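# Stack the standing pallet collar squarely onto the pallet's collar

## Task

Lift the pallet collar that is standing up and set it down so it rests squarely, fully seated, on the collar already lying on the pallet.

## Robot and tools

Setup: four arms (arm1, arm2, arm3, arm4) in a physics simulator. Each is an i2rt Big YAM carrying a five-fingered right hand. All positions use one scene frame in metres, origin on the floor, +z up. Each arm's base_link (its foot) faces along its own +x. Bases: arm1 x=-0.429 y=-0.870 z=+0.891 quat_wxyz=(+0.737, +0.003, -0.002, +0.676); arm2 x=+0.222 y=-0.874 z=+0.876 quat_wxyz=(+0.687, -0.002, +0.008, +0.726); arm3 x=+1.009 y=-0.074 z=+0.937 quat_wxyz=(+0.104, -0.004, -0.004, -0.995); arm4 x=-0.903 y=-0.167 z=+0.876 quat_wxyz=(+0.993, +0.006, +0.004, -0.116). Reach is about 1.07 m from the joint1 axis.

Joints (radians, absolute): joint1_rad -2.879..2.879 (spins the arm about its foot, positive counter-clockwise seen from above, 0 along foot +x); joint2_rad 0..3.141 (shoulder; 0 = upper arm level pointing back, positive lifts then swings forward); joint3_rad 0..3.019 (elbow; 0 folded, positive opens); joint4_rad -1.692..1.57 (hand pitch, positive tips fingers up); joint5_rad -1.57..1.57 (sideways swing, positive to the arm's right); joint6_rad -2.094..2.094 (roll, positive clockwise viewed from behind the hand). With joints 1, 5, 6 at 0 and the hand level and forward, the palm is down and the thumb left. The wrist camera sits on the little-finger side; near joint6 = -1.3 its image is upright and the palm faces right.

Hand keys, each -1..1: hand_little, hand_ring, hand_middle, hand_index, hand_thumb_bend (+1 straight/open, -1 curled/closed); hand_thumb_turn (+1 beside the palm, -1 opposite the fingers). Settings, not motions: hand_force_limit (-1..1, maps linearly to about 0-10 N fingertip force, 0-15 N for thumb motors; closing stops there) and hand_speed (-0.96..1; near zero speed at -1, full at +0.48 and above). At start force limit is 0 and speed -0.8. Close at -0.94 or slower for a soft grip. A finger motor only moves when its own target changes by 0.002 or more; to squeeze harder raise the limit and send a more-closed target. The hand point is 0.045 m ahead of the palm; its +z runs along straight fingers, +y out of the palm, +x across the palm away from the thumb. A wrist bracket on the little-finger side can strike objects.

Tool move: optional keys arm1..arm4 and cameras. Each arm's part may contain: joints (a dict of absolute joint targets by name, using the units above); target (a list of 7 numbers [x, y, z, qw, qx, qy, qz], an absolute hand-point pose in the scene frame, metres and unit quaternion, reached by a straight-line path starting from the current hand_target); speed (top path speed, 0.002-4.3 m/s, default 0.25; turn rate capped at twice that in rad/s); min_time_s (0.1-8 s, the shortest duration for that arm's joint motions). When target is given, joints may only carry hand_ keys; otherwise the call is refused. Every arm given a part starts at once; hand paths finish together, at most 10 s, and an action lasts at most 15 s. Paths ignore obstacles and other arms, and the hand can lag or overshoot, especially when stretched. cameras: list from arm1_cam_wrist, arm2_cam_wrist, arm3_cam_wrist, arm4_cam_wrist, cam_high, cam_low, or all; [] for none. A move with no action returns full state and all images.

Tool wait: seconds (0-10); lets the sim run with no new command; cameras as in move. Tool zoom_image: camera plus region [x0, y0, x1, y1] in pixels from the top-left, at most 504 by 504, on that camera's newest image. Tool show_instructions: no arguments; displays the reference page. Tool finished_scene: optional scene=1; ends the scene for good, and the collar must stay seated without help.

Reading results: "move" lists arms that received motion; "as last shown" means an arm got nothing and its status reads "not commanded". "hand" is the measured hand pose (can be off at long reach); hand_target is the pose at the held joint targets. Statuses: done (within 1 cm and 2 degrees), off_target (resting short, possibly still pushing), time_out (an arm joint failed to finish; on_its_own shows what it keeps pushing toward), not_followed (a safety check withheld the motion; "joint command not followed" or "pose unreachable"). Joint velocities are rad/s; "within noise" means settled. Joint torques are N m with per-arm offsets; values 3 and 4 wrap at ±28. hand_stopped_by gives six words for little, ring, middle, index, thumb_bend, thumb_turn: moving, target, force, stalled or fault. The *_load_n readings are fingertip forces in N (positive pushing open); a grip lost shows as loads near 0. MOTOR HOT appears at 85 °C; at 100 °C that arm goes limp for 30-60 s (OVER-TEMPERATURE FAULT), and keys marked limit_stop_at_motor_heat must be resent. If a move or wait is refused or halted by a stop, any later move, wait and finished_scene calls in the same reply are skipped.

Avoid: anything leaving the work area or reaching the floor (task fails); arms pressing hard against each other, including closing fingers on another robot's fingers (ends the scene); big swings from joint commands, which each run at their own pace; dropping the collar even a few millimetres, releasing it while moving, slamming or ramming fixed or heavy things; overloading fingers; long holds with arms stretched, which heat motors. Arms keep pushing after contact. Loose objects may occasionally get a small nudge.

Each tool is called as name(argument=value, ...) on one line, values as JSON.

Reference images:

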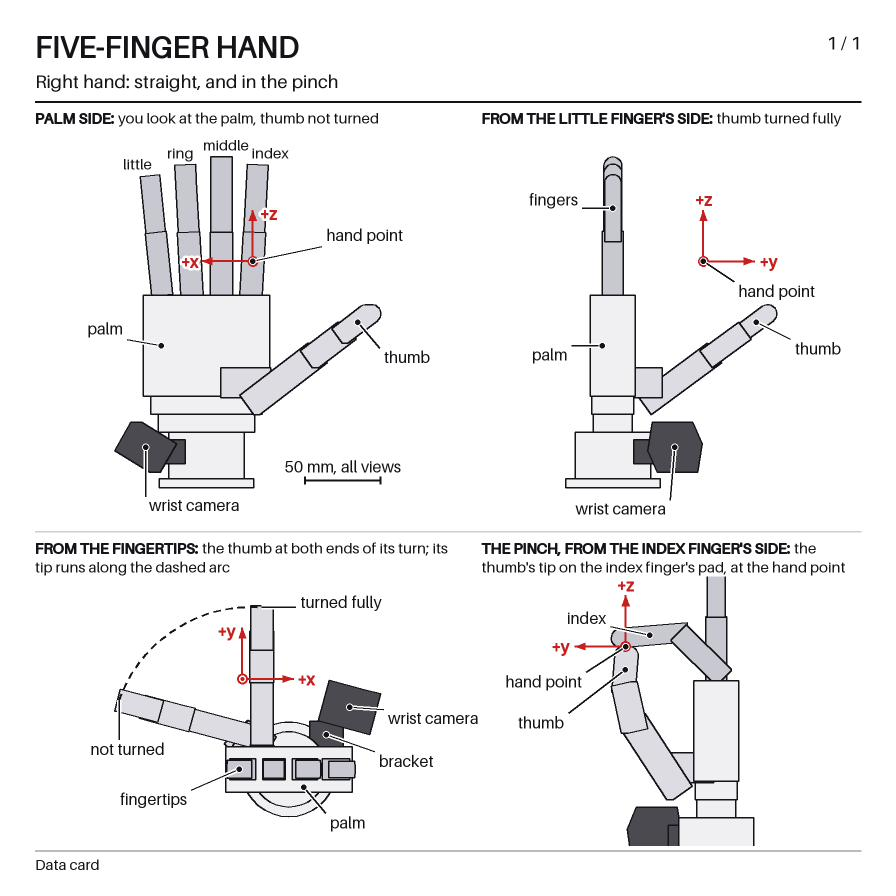

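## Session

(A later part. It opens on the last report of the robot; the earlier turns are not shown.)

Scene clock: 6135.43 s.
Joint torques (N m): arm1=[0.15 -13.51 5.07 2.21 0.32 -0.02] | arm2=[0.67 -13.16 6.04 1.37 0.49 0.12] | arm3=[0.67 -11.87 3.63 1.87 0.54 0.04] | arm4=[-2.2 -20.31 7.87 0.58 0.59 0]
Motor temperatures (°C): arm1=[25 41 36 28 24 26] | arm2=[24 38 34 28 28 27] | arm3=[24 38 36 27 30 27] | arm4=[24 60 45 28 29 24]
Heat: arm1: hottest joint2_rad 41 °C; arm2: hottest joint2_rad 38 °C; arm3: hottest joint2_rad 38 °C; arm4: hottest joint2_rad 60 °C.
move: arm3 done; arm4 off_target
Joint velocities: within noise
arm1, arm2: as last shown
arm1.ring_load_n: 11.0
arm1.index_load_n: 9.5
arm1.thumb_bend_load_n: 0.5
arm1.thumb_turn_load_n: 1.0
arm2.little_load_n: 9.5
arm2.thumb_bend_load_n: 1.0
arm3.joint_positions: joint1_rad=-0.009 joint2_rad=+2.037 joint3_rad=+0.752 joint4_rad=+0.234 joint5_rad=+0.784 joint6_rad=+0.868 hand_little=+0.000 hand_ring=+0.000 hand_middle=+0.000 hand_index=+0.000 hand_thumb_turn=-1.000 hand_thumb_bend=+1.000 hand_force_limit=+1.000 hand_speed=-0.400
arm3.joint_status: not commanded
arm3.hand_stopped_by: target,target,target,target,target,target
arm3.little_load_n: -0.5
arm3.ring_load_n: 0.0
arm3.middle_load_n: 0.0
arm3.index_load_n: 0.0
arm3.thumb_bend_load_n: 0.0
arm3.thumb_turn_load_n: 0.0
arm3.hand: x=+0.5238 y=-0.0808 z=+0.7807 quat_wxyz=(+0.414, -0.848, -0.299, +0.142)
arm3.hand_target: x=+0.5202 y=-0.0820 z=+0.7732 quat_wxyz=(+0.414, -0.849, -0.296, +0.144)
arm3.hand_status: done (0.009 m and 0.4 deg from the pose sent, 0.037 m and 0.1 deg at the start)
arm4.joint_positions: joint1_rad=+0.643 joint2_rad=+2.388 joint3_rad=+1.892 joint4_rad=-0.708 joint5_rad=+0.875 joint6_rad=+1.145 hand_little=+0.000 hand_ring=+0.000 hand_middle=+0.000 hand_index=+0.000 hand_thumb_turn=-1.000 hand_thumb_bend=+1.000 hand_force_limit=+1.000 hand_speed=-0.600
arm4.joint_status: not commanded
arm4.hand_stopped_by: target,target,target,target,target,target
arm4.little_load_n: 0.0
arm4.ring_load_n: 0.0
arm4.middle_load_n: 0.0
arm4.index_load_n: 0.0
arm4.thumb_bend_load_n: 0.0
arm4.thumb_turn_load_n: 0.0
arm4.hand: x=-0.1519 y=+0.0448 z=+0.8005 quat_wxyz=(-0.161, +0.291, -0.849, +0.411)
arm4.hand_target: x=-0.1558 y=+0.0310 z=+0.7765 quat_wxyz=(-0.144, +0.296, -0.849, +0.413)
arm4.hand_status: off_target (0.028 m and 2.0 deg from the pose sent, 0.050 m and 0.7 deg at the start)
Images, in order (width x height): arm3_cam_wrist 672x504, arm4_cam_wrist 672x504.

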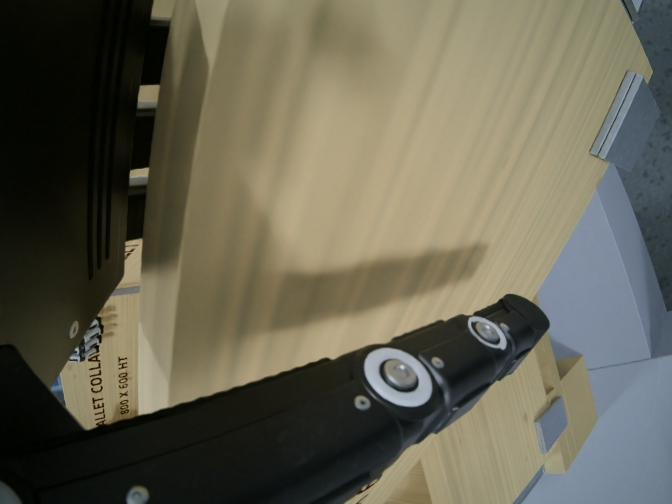

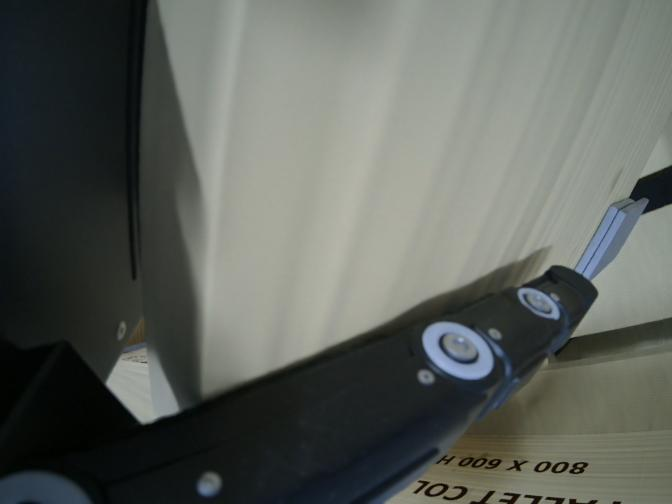

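move(arm3={"joints":{"hand_speed":-0.85,"hand_force_limit":0.6,"hand_index":-1,"hand_middle":-1,"hand_ring":-1,"hand_little":-1}}, arm4={"joints":{"hand_speed":-0.85,"hand_force_limit":0.6,"hand_index":-1,"hand_middle":-1,"hand_ring":-1,"hand_little":-1}})

move(arm3={"joints":{"hand_speed":-0.86,"hand_force_limit":1.0,"hand_index":-0.95,"hand_middle":-0.95,"hand_ring":-0.95,"hand_little":-0.98}}, arm4={"joints":{"hand_speed":-0.86,"hand_force_limit":1.0,"hand_index":-0.95,"hand_middle":-0.95,"hand_ring":-0.95,"hand_little":-0.98}}, cameras=["arm3_cam_wrist","arm4_cam_wrist"])

move(arm3={"joints":{"hand_speed":-0.86,"hand_index":-0.97,"hand_middle":-0.97,"hand_ring":-0.97,"hand_little":-1.0}}, arm4={"joints":{"hand_speed":-0.86,"hand_index":-0.97,"hand_middle":-0.97,"hand_ring":-0.97,"hand_little":-1.0}}, arm1={"joints":{"hand_index":-0.97,"hand_ring":-0.97,"hand_little":-1.0}}, arm2={"joints":{"hand_index":-0.97,"hand_middle":-0.97,"hand_ring":-0.97,"hand_little":-1.0}})

Scene clock: 6156.30 s.
Joint torques (N m): arm1=[-0.38 -13.98 4.93 2.18 0.31 0.01] | arm2=[0.67 -13.16 6.02 1.33 0.48 0.13] | arm3=[1.67 -12.69 3.02 1.44 0.25 0.03] | arm4=[-2.08 -20.37 7.72 0.35 0.38 0.08]
Motor temperatures (°C): arm1=[25 40 35 28 24 26] | arm2=[24 38 34 28 28 27] | arm3=[24 37 36 26 30 27] | arm4=[24 60 44 28 29 24]
Heat: arm1: hottest joint2_rad 40 °C; arm2: hottest joint2_rad 38 °C; arm3: hottest joint2_rad 37 °C; arm4: hottest joint2_rad 60 °C.
move: arm3 off_target; arm4 off_target
Joint velocities: within noise
arm1, arm2: as last shown
arm1.index_load_n: 9.0
arm1.thumb_bend_load_n: 1.0
arm1.thumb_turn_load_n: 0.5
arm2.ring_load_n: 7.0
arm2.middle_load_n: 12.5
arm2.thumb_bend_load_n: 1.5
arm2.hand: x=+0.0564 y=-0.2887 z=+0.7969 quat_wxyz=(-0.437, +0.897, -0.059, +0.031)
arm2.hand_target: x=+0.0580 y=-0.2873 z=+0.7902 quat_wxyz=(-0.437, +0.896, -0.067, +0.033)
arm3.joint_positions: joint1_rad=-0.022 joint2_rad=+2.046 joint3_rad=+0.760 joint4_rad=+0.245 joint5_rad=+0.792 joint6_rad=+0.869 hand_little=-0.497 hand_ring=-0.372 hand_middle=-0.303 hand_index=-0.442 hand_thumb_turn=-1.000 hand_thumb_bend=+1.000 hand_force_limit=+0.600 hand_speed=-0.850
arm3.joint_status: hand_little off_target (ended at -0.497, target -1.000); hand_ring off_target (ended at -0.372, target -1.000); hand_middle off_target (ended at -0.303, target -1.000); hand_index off_target (ended at -0.442, target -1.000); the others done
arm3.hand_stopped_by: force,force,force,force,target,target
arm3.little_load_n: 8.0
arm3.ring_load_n: 0.5
arm3.middle_load_n: 0.0
arm3.index_load_n: 1.5
arm3.thumb_bend_load_n: 0.0
arm3.thumb_turn_load_n: 0.0
arm3.hand: x=+0.5190 y=-0.0741 z=+0.7804 quat_wxyz=(+0.419, -0.849, -0.289, +0.143)
arm3.hand_target: x=+0.5203 y=-0.0820 z=+0.7732 quat_wxyz=(+0.414, -0.849, -0.296, +0.144)
arm3.hand_status: not commanded
arm4.joint_positions: joint1_rad=+0.643 joint2_rad=+2.389 joint3_rad=+1.892 joint4_rad=-0.701 joint5_rad=+0.880 joint6_rad=+1.136 hand_little=-0.915 hand_ring=-0.636 hand_middle=-0.511 hand_index=-0.636 hand_thumb_turn=-1.000 hand_thumb_bend=+1.000 hand_force_limit=+0.600 hand_speed=-0.850
arm4.joint_status: hand_little off_target (ended at -0.915, target -1.000); hand_ring off_target (ended at -0.636, target -1.000); hand_middle off_target (ended at -0.511, target -1.000); hand_index off_target (ended at -0.636, target -1.000); the others done
arm4.hand_stopped_by: force,force,force,force,target,target
arm4.little_load_n: 8.5
arm4.ring_load_n: 6.5
arm4.middle_load_n: 3.0
arm4.index_load_n: 8.5
arm4.thumb_bend_load_n: 0.5
arm4.thumb_turn_load_n: 0.0
arm4.hand: x=-0.1509 y=+0.0440 z=+0.8005 quat_wxyz=(-0.162, +0.292, -0.847, +0.414)
arm4.hand_target: x=-0.1558 y=+0.0311 z=+0.7765 quat_wxyz=(-0.144, +0.296, -0.849, +0.413)
arm4.hand_status: not commanded
pictures: none

Scene clock: 6157.07 s.
Joint torques (N m): arm1=[-0.38 -14.04 5.05 2.28 0.32 -0.02] | arm2=[0.67 -13.16 6.06 1.28 0.5 0.11] | arm3=[1.61 -13.68 2.45 1.26 -0.01 0.05] | arm4=[-2.2 -20.48 7.77 0.03 0.24 0.11]
Motor temperatures (°C): arm1=[25 40 35 28 24 26] | arm2=[24 38 34 28 28 27] | arm3=[24 37 36 26 30 27] | arm4=[24 60 44 28 29 24]
Heat: arm1: hottest joint2_rad 40 °C; arm2: hottest joint2_rad 38 °C; arm3: hottest joint2_rad 37 °C; arm4: hottest joint2_rad 60 °C.
move: arm3 off_target; arm4 off_target
Joint velocities: within noise
arm1, arm2: as last shown
arm1.joint_positions: joint1_rad=-0.076 joint2_rad=+2.013 joint3_rad=+0.981 joint4_rad=+0.361 joint5_rad=-0.018 joint6_rad=-0.021 hand_little=-0.842 hand_ring=-0.632 hand_middle=+1.000 hand_index=-0.675 hand_thumb_turn=-1.000 hand_thumb_bend=+1.000 hand_force_limit=+1.000 hand_speed=-0.860
arm1.hand: x=-0.3625 y=-0.2585 z=+0.7964 quat_wxyz=(-0.437, +0.897, -0.060, +0.031)
arm2.joint_positions: joint1_rad=+0.261 joint2_rad=+1.941 joint3_rad=+0.956 joint4_rad=+0.283 joint5_rad=+0.359 joint6_rad=+0.276 hand_little=-0.800 hand_ring=-0.589 hand_middle=-0.505 hand_index=-0.644 hand_thumb_turn=-1.000 hand_thumb_bend=+1.000 hand_force_limit=+1.000 hand_speed=-0.860
arm2.little_load_n: 9.0
arm2.middle_load_n: 12.0
arm2.index_load_n: 12.0
arm2.hand: x=+0.0562 y=-0.2884 z=+0.7967 quat_wxyz=(-0.437, +0.897, -0.059, +0.031)
arm2.hand_target: x=+0.0581 y=-0.2873 z=+0.7900 quat_wxyz=(-0.437, +0.896, -0.067, +0.033)
arm3.joint_positions: joint1_rad=-0.023 joint2_rad=+2.057 joint3_rad=+0.768 joint4_rad=+0.250 joint5_rad=+0.799 joint6_rad=+0.868 hand_little=-0.611 hand_ring=-0.499 hand_middle=-0.455 hand_index=-0.544 hand_thumb_turn=-1.000 hand_thumb_bend=+1.000 hand_force_limit=+1.000 hand_speed=-0.860
arm3.joint_status: hand_little off_target (ended at -0.611, target -0.980); hand_ring off_target (ended at -0.499, target -0.950); hand_middle off_target (ended at -0.455, target -0.950); hand_index off_target (ended at -0.544, target -0.950); the others done
arm3.hand_stopped_by: force,force,force,force,target,target
arm3.little_load_n: 7.0
arm3.ring_load_n: 8.0
arm3.middle_load_n: 10.5
arm3.index_load_n: 3.5
arm3.thumb_bend_load_n: 0.0
arm3.thumb_turn_load_n: 0.0
arm3.hand: x=+0.5167 y=-0.0730 z=+0.7782 quat_wxyz=(+0.422, -0.848, -0.288, +0.142)
arm3.hand_target: x=+0.5203 y=-0.0819 z=+0.7731 quat_wxyz=(+0.414, -0.849, -0.296, +0.144)
arm3.hand_status: not commanded
arm4.joint_positions: joint1_rad=+0.640 joint2_rad=+2.390 joint3_rad=+1.892 joint4_rad=-0.695 joint5_rad=+0.882 joint6_rad=+1.131 hand_little=-0.964 hand_ring=-0.659 hand_middle=-0.546 hand_index=-0.646 hand_thumb_turn=-1.000 hand_thumb_bend=+1.000 hand_force_limit=+1.000 hand_speed=-0.860
arm4.joint_status: hand_ring off_target (ended at -0.659, target -0.950); hand_middle off_target (ended at -0.546, target -0.950); hand_index off_target (ended at -0.646, target -0.950); the others done
arm4.hand_stopped_by: force,force,force,force,target,target
arm4.little_load_n: 10.0
arm4.ring_load_n: 7.5
arm4.middle_load_n: 11.0
arm4.index_load_n: 6.0
arm4.thumb_bend_load_n: 0.5
arm4.thumb_turn_load_n: 2.0
arm4.hand: x=-0.1494 y=+0.0419 z=+0.8005 quat_wxyz=(-0.162, +0.292, -0.846, +0.416)
arm4.hand_target: x=-0.1557 y=+0.0311 z=+0.7767 quat_wxyz=(-0.145, +0.296, -0.849, +0.413)
arm4.hand_status: not commanded
Images, in order (width x height): arm3_cam_wrist 672x504, arm4_cam_wrist 672x504.

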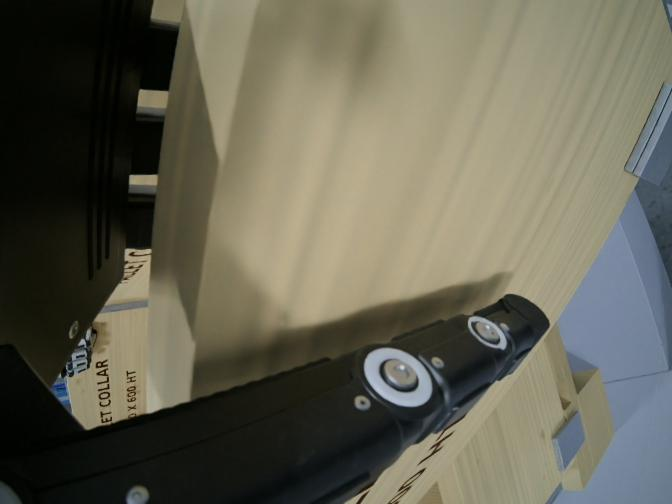

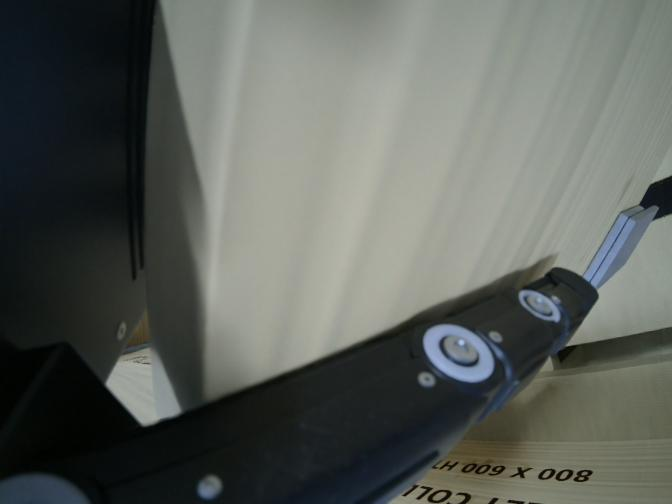

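Scene clock: 6157.57 s.
Joint torques (N m): arm1=[0.15 -13.57 5.03 2.07 0.35 -0.03] | arm2=[0.5 -13.27 6.04 1.25 0.51 0.14] | arm3=[1.73 -14.04 2.28 1.21 -0.1 0.05] | arm4=[-2.2 -20.13 7.83 0.1 0.22 0.14]
Motor temperatures (°C): arm1=[25 40 35 28 24 26] | arm2=[24 38 34 28 28 27] | arm3=[24 38 36 26 30 27] | arm4=[24 60 44 28 29 24]
Heat: arm1: hottest joint2_rad 40 °C; arm2: hottest joint2_rad 38 °C; arm3: hottest joint2_rad 38 °C; arm4: hottest joint2_rad 60 °C.
move: arm1 off_target; arm2 off_target; arm3 off_target; arm4 off_target
Joint velocities: within noise
arm1.joint_positions: joint1_rad=-0.076 joint2_rad=+2.013 joint3_rad=+0.981 joint4_rad=+0.361 joint5_rad=-0.018 joint6_rad=-0.021 hand_little=-0.852 hand_ring=-0.632 hand_middle=+1.000 hand_index=-0.685 hand_thumb_turn=-1.000 hand_thumb_bend=+1.000 hand_force_limit=+1.000 hand_speed=-0.860
arm1.joint_status: hand_little off_target (ended at -0.852, target -1.000); hand_ring off_target (ended at -0.632, target -0.970); hand_index off_target (ended at -0.685, target -0.970)
arm1.hand_stopped_by: force,force,fault,force,target,target
arm1.little_load_n: 11.0
arm1.ring_load_n: 10.5
arm1.middle_load_n: 0.0
arm1.index_load_n: 12.5
arm1.thumb_bend_load_n: 1.0
arm1.thumb_turn_load_n: 0.5
arm1.hand: x=-0.3625 y=-0.2585 z=+0.7964 quat_wxyz=(-0.437, +0.897, -0.060, +0.031)
arm1.hand_target: x=-0.3620 y=-0.2581 z=+0.7901 quat_wxyz=(-0.437, +0.896, -0.067, +0.033)
arm1.hand_status: not commanded
arm2.joint_positions: joint1_rad=+0.261 joint2_rad=+1.941 joint3_rad=+0.956 joint4_rad=+0.283 joint5_rad=+0.358 joint6_rad=+0.275 hand_little=-0.810 hand_ring=-0.599 hand_middle=-0.505 hand_index=-0.644 hand_thumb_turn=-1.000 hand_thumb_bend=+1.000 hand_force_limit=+1.000 hand_speed=-0.860
arm2.joint_status: hand_little off_target (ended at -0.810, target -1.000); hand_ring off_target (ended at -0.599, target -0.970); hand_middle off_target (ended at -0.505, target -0.970); hand_index off_target (ended at -0.644, target -0.970)
arm2.hand_stopped_by: force,force,force,force,target,target
arm2.little_load_n: 11.0
arm2.ring_load_n: 9.5
arm2.middle_load_n: 11.5
arm2.index_load_n: 11.5
arm2.thumb_bend_load_n: 1.0
arm2.thumb_turn_load_n: 0.0
arm2.hand: x=+0.0561 y=-0.2884 z=+0.7967 quat_wxyz=(-0.437, +0.897, -0.058, +0.031)
arm2.hand_target: x=+0.0580 y=-0.2873 z=+0.7900 quat_wxyz=(-0.437, +0.896, -0.067, +0.033)
arm2.hand_status: not commanded
arm3.joint_positions: joint1_rad=-0.023 joint2_rad=+2.059 joint3_rad=+0.770 joint4_rad=+0.251 joint5_rad=+0.801 joint6_rad=+0.867 hand_little=-0.647 hand_ring=-0.508 hand_middle=-0.455 hand_index=-0.592 hand_thumb_turn=-1.000 hand_thumb_bend=+1.000 hand_force_limit=+1.000 hand_speed=-0.860
arm3.joint_status: hand_little off_target (ended at -0.647, target -1.000); hand_ring off_target (ended at -0.508, target -0.970); hand_middle off_target (ended at -0.455, target -0.970); hand_index off_target (ended at -0.592, target -0.970); the others done
arm3.hand_stopped_by: force,force,force,force,target,target
arm3.little_load_n: 10.0
arm3.ring_load_n: 6.0
arm3.middle_load_n: 6.0
arm3.index_load_n: 12.5
arm3.thumb_bend_load_n: 0.0
arm3.thumb_turn_load_n: 0.0
arm3.hand: x=+0.5159 y=-0.0726 z=+0.7777 quat_wxyz=(+0.423, -0.848, -0.288, +0.142)
arm3.hand_target: x=+0.5204 y=-0.0819 z=+0.7731 quat_wxyz=(+0.414, -0.849, -0.296, +0.144)
arm3.hand_status: not commanded
arm4.joint_positions: joint1_rad=+0.640 joint2_rad=+2.390 joint3_rad=+1.892 joint4_rad=-0.695 joint5_rad=+0.882 joint6_rad=+1.131 hand_little=-0.964 hand_ring=-0.669 hand_middle=-0.546 hand_index=-0.668 hand_thumb_turn=-1.000 hand_thumb_bend=+1.000 hand_force_limit=+1.000 hand_speed=-0.860
arm4.joint_status: hand_little off_target (ended at -0.964, target -1.000); hand_ring off_target (ended at -0.669, target -0.970); hand_middle off_target (ended at -0.546, target -0.970); hand_index off_target (ended at -0.668, target -0.970); the others done
arm4.hand_stopped_by: force,force,force,force,target,target
arm4.little_load_n: 9.0
arm4.ring_load_n: 10.0
arm4.middle_load_n: 10.0
arm4.index_load_n: 13.5
arm4.thumb_bend_load_n: 0.5
arm4.thumb_turn_load_n: 2.0
arm4.hand: x=-0.1494 y=+0.0419 z=+0.8005 quat_wxyz=(-0.162, +0.292, -0.846, +0.416)
arm4.hand_target: x=-0.1558 y=+0.0311 z=+0.7766 quat_wxyz=(-0.145, +0.296, -0.849, +0.413)
arm4.hand_status: not commanded
pictures: none

move(arm3={"target":[0.506,-0.063,0.792,0.4139,-0.8485,-0.2963,0.1444],"speed":0.05})

move(arm3={"joints":{"hand_index":-0.98,"hand_middle":-0.98,"hand_ring":-0.98,"hand_little":-0.985}}, cameras=["arm3_cam_wrist"])

Scene clock: 6178.07 s.
Joint torques (N m): arm1=[0.15 -13.8 5.11 2.24 0.35 -0.02] | arm2=[0.73 -13.33 6 1.17 0.52 0.15] | arm3=[-0.73 -17.14 3.19 0.69 0.07 -0.23] | arm4=[-2.14 -19.9 7.83 0.03 0.2 0.13]
Motor temperatures (°C): arm1=[25 40 35 28 24 26] | arm2=[24 37 34 28 28 27] | arm3=[24 38 35 26 29 27] | arm4=[24 56 44 28 29 24]
Heat: arm1: hottest joint2_rad 40 °C; arm2: hottest joint2_rad 37 °C; arm3: hottest joint2_rad 38 °C; arm4: hottest joint2_rad 56 °C.
move: arm3 off_target
Joint velocities: within noise
arm1, arm2, arm4: as last shown
arm1.little_load_n: 11.5
arm2.joint_positions: joint1_rad=+0.261 joint2_rad=+1.941 joint3_rad=+0.956 joint4_rad=+0.285 joint5_rad=+0.358 joint6_rad=+0.274 hand_little=-0.810 hand_ring=-0.599 hand_middle=-0.505 hand_index=-0.644 hand_thumb_turn=-1.000 hand_thumb_bend=+1.000 hand_force_limit=+1.000 hand_speed=-0.860
arm2.little_load_n: 11.5
arm2.middle_load_n: 11.0
arm2.index_load_n: 11.0
arm2.hand: x=+0.0561 y=-0.2881 z=+0.7968 quat_wxyz=(-0.438, +0.897, -0.058, +0.031)
arm2.hand_target: x=+0.0581 y=-0.2872 z=+0.7902 quat_wxyz=(-0.437, +0.896, -0.067, +0.033)
arm3.joint_positions: joint1_rad=-0.041 joint2_rad=+2.053 joint3_rad=+0.772 joint4_rad=+0.251 joint5_rad=+0.770 joint6_rad=+0.831 hand_little=-0.647 hand_ring=-0.509 hand_middle=-0.455 hand_index=-0.592 hand_thumb_turn=-1.000 hand_thumb_bend=+1.000 hand_force_limit=+1.000 hand_speed=-0.860
arm3.joint_status: not commanded
arm3.hand_stopped_by: force,force,force,force,target,target
arm3.little_load_n: 2.5
arm3.ring_load_n: 3.0
arm3.middle_load_n: 5.5
arm3.index_load_n: 12.0
arm3.thumb_bend_load_n: 0.0
arm3.thumb_turn_load_n: 0.0
arm3.hand: x=+0.5146 y=-0.0693 z=+0.7778 quat_wxyz=(+0.414, -0.848, -0.299, +0.140)
arm3.hand_target: x=+0.5063 y=-0.0628 z=+0.7917 quat_wxyz=(+0.414, -0.848, -0.296, +0.144)
arm3.hand_status: off_target (0.018 m and 0.6 deg from the pose sent, 0.020 m and 1.4 deg at the start)
arm4.joint_positions: joint1_rad=+0.640 joint2_rad=+2.390 joint3_rad=+1.892 joint4_rad=-0.695 joint5_rad=+0.884 joint6_rad=+1.130 hand_little=-0.964 hand_ring=-0.669 hand_middle=-0.546 hand_index=-0.668 hand_thumb_turn=-1.000 hand_thumb_bend=+1.000 hand_force_limit=+1.000 hand_speed=-0.860
arm4.little_load_n: 9.5
arm4.middle_load_n: 9.5
arm4.index_load_n: 13.0
arm4.thumb_turn_load_n: 0.5
arm4.hand: x=-0.1494 y=+0.0417 z=+0.8006 quat_wxyz=(-0.162, +0.292, -0.846, +0.416)
arm4.hand_target: x=-0.1557 y=+0.0310 z=+0.7767 quat_wxyz=(-0.145, +0.296, -0.849, +0.413)
pictures: none

Scene clock: 6178.73 s.
Joint torques (N m): arm1=[0.03 -13.45 5.05 2.17 0.36 -0.02] | arm2=[0.56 -13.33 6.04 1.11 0.5 0.14] | arm3=[-0.5 -17.2 2.97 0.68 0.42 -0.09] | arm4=[-2.2 -20.54 7.84 0.12 0.21 0.15]
Motor temperatures (°C): arm1=[25 40 35 28 24 26] | arm2=[24 37 34 28 28 27] | arm3=[24 38 35 26 29 27] | arm4=[24 56 44 28 29 24]
Heat: arm1: hottest joint2_rad 40 °C; arm2: hottest joint2_rad 37 °C; arm3: hottest joint2_rad 38 °C; arm4: hottest joint2_rad 56 °C.
move: arm3 off_target
Joint velocities: within noise
arm1, arm2, arm4: as last shown
arm1.joint_positions: joint1_rad=-0.076 joint2_rad=+2.013 joint3_rad=+0.981 joint4_rad=+0.362 joint5_rad=-0.018 joint6_rad=-0.021 hand_little=-0.852 hand_ring=-0.632 hand_middle=+1.000 hand_index=-0.685 hand_thumb_turn=-1.000 hand_thumb_bend=+1.000 hand_force_limit=+1.000 hand_speed=-0.860
arm1.hand: x=-0.3625 y=-0.2584 z=+0.7966 quat_wxyz=(-0.437, +0.897, -0.060, +0.031)
arm1.hand_target: x=-0.3620 y=-0.2581 z=+0.7902 quat_wxyz=(-0.437, +0.896, -0.067, +0.033)
arm2.joint_positions: joint1_rad=+0.261 joint2_rad=+1.941 joint3_rad=+0.956 joint4_rad=+0.286 joint5_rad=+0.358 joint6_rad=+0.274 hand_little=-0.810 hand_ring=-0.599 hand_middle=-0.505 hand_index=-0.644 hand_thumb_turn=-1.000 hand_thumb_bend=+1.000 hand_force_limit=+1.000 hand_speed=-0.860
arm2.middle_load_n: 10.5
arm2.index_load_n: 10.5
arm2.thumb_bend_load_n: 1.5
arm2.hand: x=+0.0560 y=-0.2880 z=+0.7968 quat_wxyz=(-0.438, +0.897, -0.058, +0.031)
arm2.hand_target: x=+0.0581 y=-0.2873 z=+0.7901 quat_wxyz=(-0.437, +0.896, -0.067, +0.033)
arm3.joint_positions: joint1_rad=-0.044 joint2_rad=+2.053 joint3_rad=+0.776 joint4_rad=+0.251 joint5_rad=+0.761 joint6_rad=+0.818 hand_little=-0.748 hand_ring=-0.570 hand_middle=-0.478 hand_index=-0.593 hand_thumb_turn=-1.000 hand_thumb_bend=+1.000 hand_force_limit=+1.000 hand_speed=-0.860
arm3.joint_status: hand_little off_target (ended at -0.748, target -0.985); hand_ring off_target (ended at -0.570, target -0.980); hand_middle off_target (ended at -0.478, target -0.980); hand_index off_target (ended at -0.593, target -0.980)
arm3.hand_stopped_by: force,force,force,force,target,target
arm3.little_load_n: 10.0
arm3.ring_load_n: 8.0
arm3.middle_load_n: 4.0
arm3.index_load_n: 3.5
arm3.thumb_bend_load_n: 0.0
arm3.thumb_turn_load_n: 0.0
arm3.hand: x=+0.5130 y=-0.0695 z=+0.7777 quat_wxyz=(+0.412, -0.847, -0.305, +0.140)
arm3.hand_target: x=+0.5062 y=-0.0630 z=+0.7917 quat_wxyz=(+0.414, -0.848, -0.296, +0.145)
arm3.hand_status: not commanded
Images, in order (width x height): arm3_cam_wrist 672x504.

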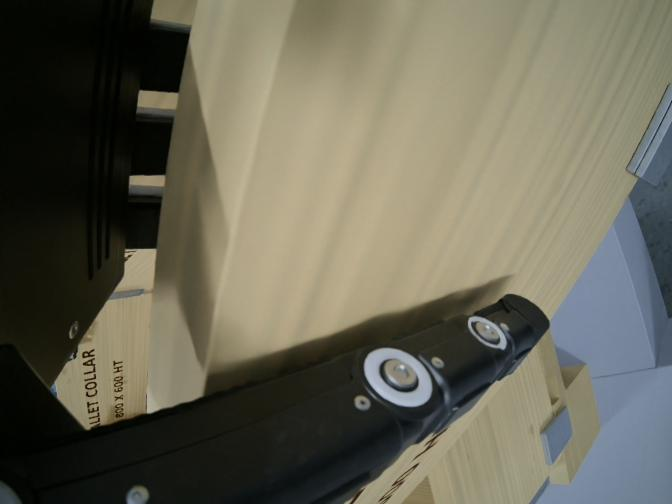

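move(arm3={"joints":{"hand_speed":-0.5,"hand_index":0,"hand_middle":0,"hand_ring":0,"hand_little":0}})

move(arm3={"target":[0.513,-0.070,0.781,0.4139,-0.8485,-0.2963,0.1444],"speed":0.05}, cameras=["arm3_cam_wrist"])

Scene clock: 6192.33 s.
Joint torques (N m): arm1=[0.21 -13.74 5.04 2.06 0.37 -0.04] | arm2=[0.62 -13.27 6.05 1.13 0.52 0.15] | arm3=[-1.03 -15.09 3.17 0.8 1.17 -0.11] | arm4=[-2.55 -20.54 7.77 0.08 0.18 0.11]
Motor temperatures (°C): arm1=[25 40 35 28 24 26] | arm2=[24 37 34 28 28 27] | arm3=[24 39 35 26 29 27] | arm4=[24 55 44 28 29 24]
Heat: arm1: hottest joint2_rad 40 °C; arm2: hottest joint2_rad 37 °C; arm3: hottest joint2_rad 39 °C; arm4: hottest joint2_rad 55 °C.
move: arm3 done
Joint velocities: within noise
arm1, arm2, arm4: as last shown
arm1.ring_load_n: 11.0
arm1.index_load_n: 12.0
arm1.hand: x=-0.3626 y=-0.2584 z=+0.7964 quat_wxyz=(-0.437, +0.897, -0.060, +0.031)
arm2.joint_positions: joint1_rad=+0.261 joint2_rad=+1.942 joint3_rad=+0.956 joint4_rad=+0.287 joint5_rad=+0.358 joint6_rad=+0.274 hand_little=-0.810 hand_ring=-0.599 hand_middle=-0.505 hand_index=-0.644 hand_thumb_turn=-1.000 hand_thumb_bend=+1.000 hand_force_limit=+1.000 hand_speed=-0.860
arm2.ring_load_n: 9.0
arm2.middle_load_n: 10.0
arm2.index_load_n: 10.0
arm2.thumb_bend_load_n: 1.0
arm2.hand: x=+0.0560 y=-0.2878 z=+0.7968 quat_wxyz=(-0.438, +0.896, -0.058, +0.030)
arm2.hand_target: x=+0.0581 y=-0.2873 z=+0.7900 quat_wxyz=(-0.437, +0.896, -0.067, +0.033)
arm3.joint_positions: joint1_rad=-0.036 joint2_rad=+2.029 joint3_rad=+0.776 joint4_rad=+0.250 joint5_rad=+0.741 joint6_rad=+0.821 hand_little=+0.000 hand_ring=+0.000 hand_middle=+0.000 hand_index=+0.000 hand_thumb_turn=-1.000 hand_thumb_bend=+1.000 hand_force_limit=+1.000 hand_speed=-0.500
arm3.joint_status: all done
arm3.hand_stopped_by: target,target,target,target,target,target
arm3.little_load_n: -2.0
arm3.ring_load_n: 0.0
arm3.middle_load_n: 0.0
arm3.index_load_n: 0.0
arm3.thumb_bend_load_n: 0.0
arm3.thumb_turn_load_n: 0.5
arm3.hand: x=+0.5059 y=-0.0784 z=+0.7879 quat_wxyz=(+0.405, -0.848, -0.305, +0.156)
arm3.hand_target: x=+0.5061 y=-0.0628 z=+0.7918 quat_wxyz=(+0.414, -0.848, -0.296, +0.145)
arm3.hand_status: not commanded
arm4.joint_positions: joint1_rad=+0.640 joint2_rad=+2.390 joint3_rad=+1.892 joint4_rad=-0.695 joint5_rad=+0.884 joint6_rad=+1.129 hand_little=-0.964 hand_ring=-0.669 hand_middle=-0.546 hand_index=-0.668 hand_thumb_turn=-1.000 hand_thumb_bend=+1.000 hand_force_limit=+1.000 hand_speed=-0.860
arm4.little_load_n: 8.5
arm4.ring_load_n: 9.5
arm4.thumb_turn_load_n: 0.0
arm4.hand_target: x=-0.1558 y=+0.0311 z=+0.7767 quat_wxyz=(-0.145, +0.296, -0.849, +0.413)
pictures: none

Scene clock: 6193.30 s.
Joint torques (N m): arm1=[0.21 -13.98 5.12 2.15 0.35 -0.02] | arm2=[0.67 -13.27 6.05 1.1 0.51 0.15] | arm3=[-0.09 -12.98 2.52 1.44 1.08 -0.05] | arm4=[-1.9 -20.25 7.76 0.06 0.2 0.1]
Motor temperatures (°C): arm1=[25 40 35 28 24 26] | arm2=[24 37 34 28 28 27] | arm3=[24 39 35 26 29 27] | arm4=[24 55 44 28 29 24]
Heat: arm1: hottest joint2_rad 40 °C; arm2: hottest joint2_rad 37 °C; arm3: hottest joint2_rad 39 °C; arm4: hottest joint2_rad 55 °C.
move: arm3 off_target
Joint velocities: within noise
arm1, arm2, arm4: as last shown
arm1.ring_load_n: 10.5
arm2.little_load_n: 12.0
arm3.joint_positions: joint1_rad=-0.032 joint2_rad=+2.029 joint3_rad=+0.776 joint4_rad=+0.250 joint5_rad=+0.753 joint6_rad=+0.837 hand_little=+0.000 hand_ring=+0.000 hand_middle=+0.000 hand_index=+0.000 hand_thumb_turn=-1.000 hand_thumb_bend=+1.000 hand_force_limit=+1.000 hand_speed=-0.500
arm3.joint_status: not commanded
arm3.hand_stopped_by: target,target,target,target,target,target
arm3.little_load_n: -1.5
arm3.ring_load_n: 0.0
arm3.middle_load_n: 0.0
arm3.index_load_n: 0.5
arm3.thumb_bend_load_n: 0.0
arm3.thumb_turn_load_n: 0.0
arm3.hand: x=+0.5052 y=-0.0787 z=+0.7891 quat_wxyz=(+0.408, -0.848, -0.298, +0.158)
arm3.hand_target: x=+0.5132 y=-0.0701 z=+0.7813 quat_wxyz=(+0.414, -0.849, -0.296, +0.144)
arm3.hand_status: off_target (0.014 m and 1.7 deg from the pose sent, 0.013 m and 2.0 deg at the start)
arm4.little_load_n: 9.0
Images, in order (width x height): arm3_cam_wrist 672x504.

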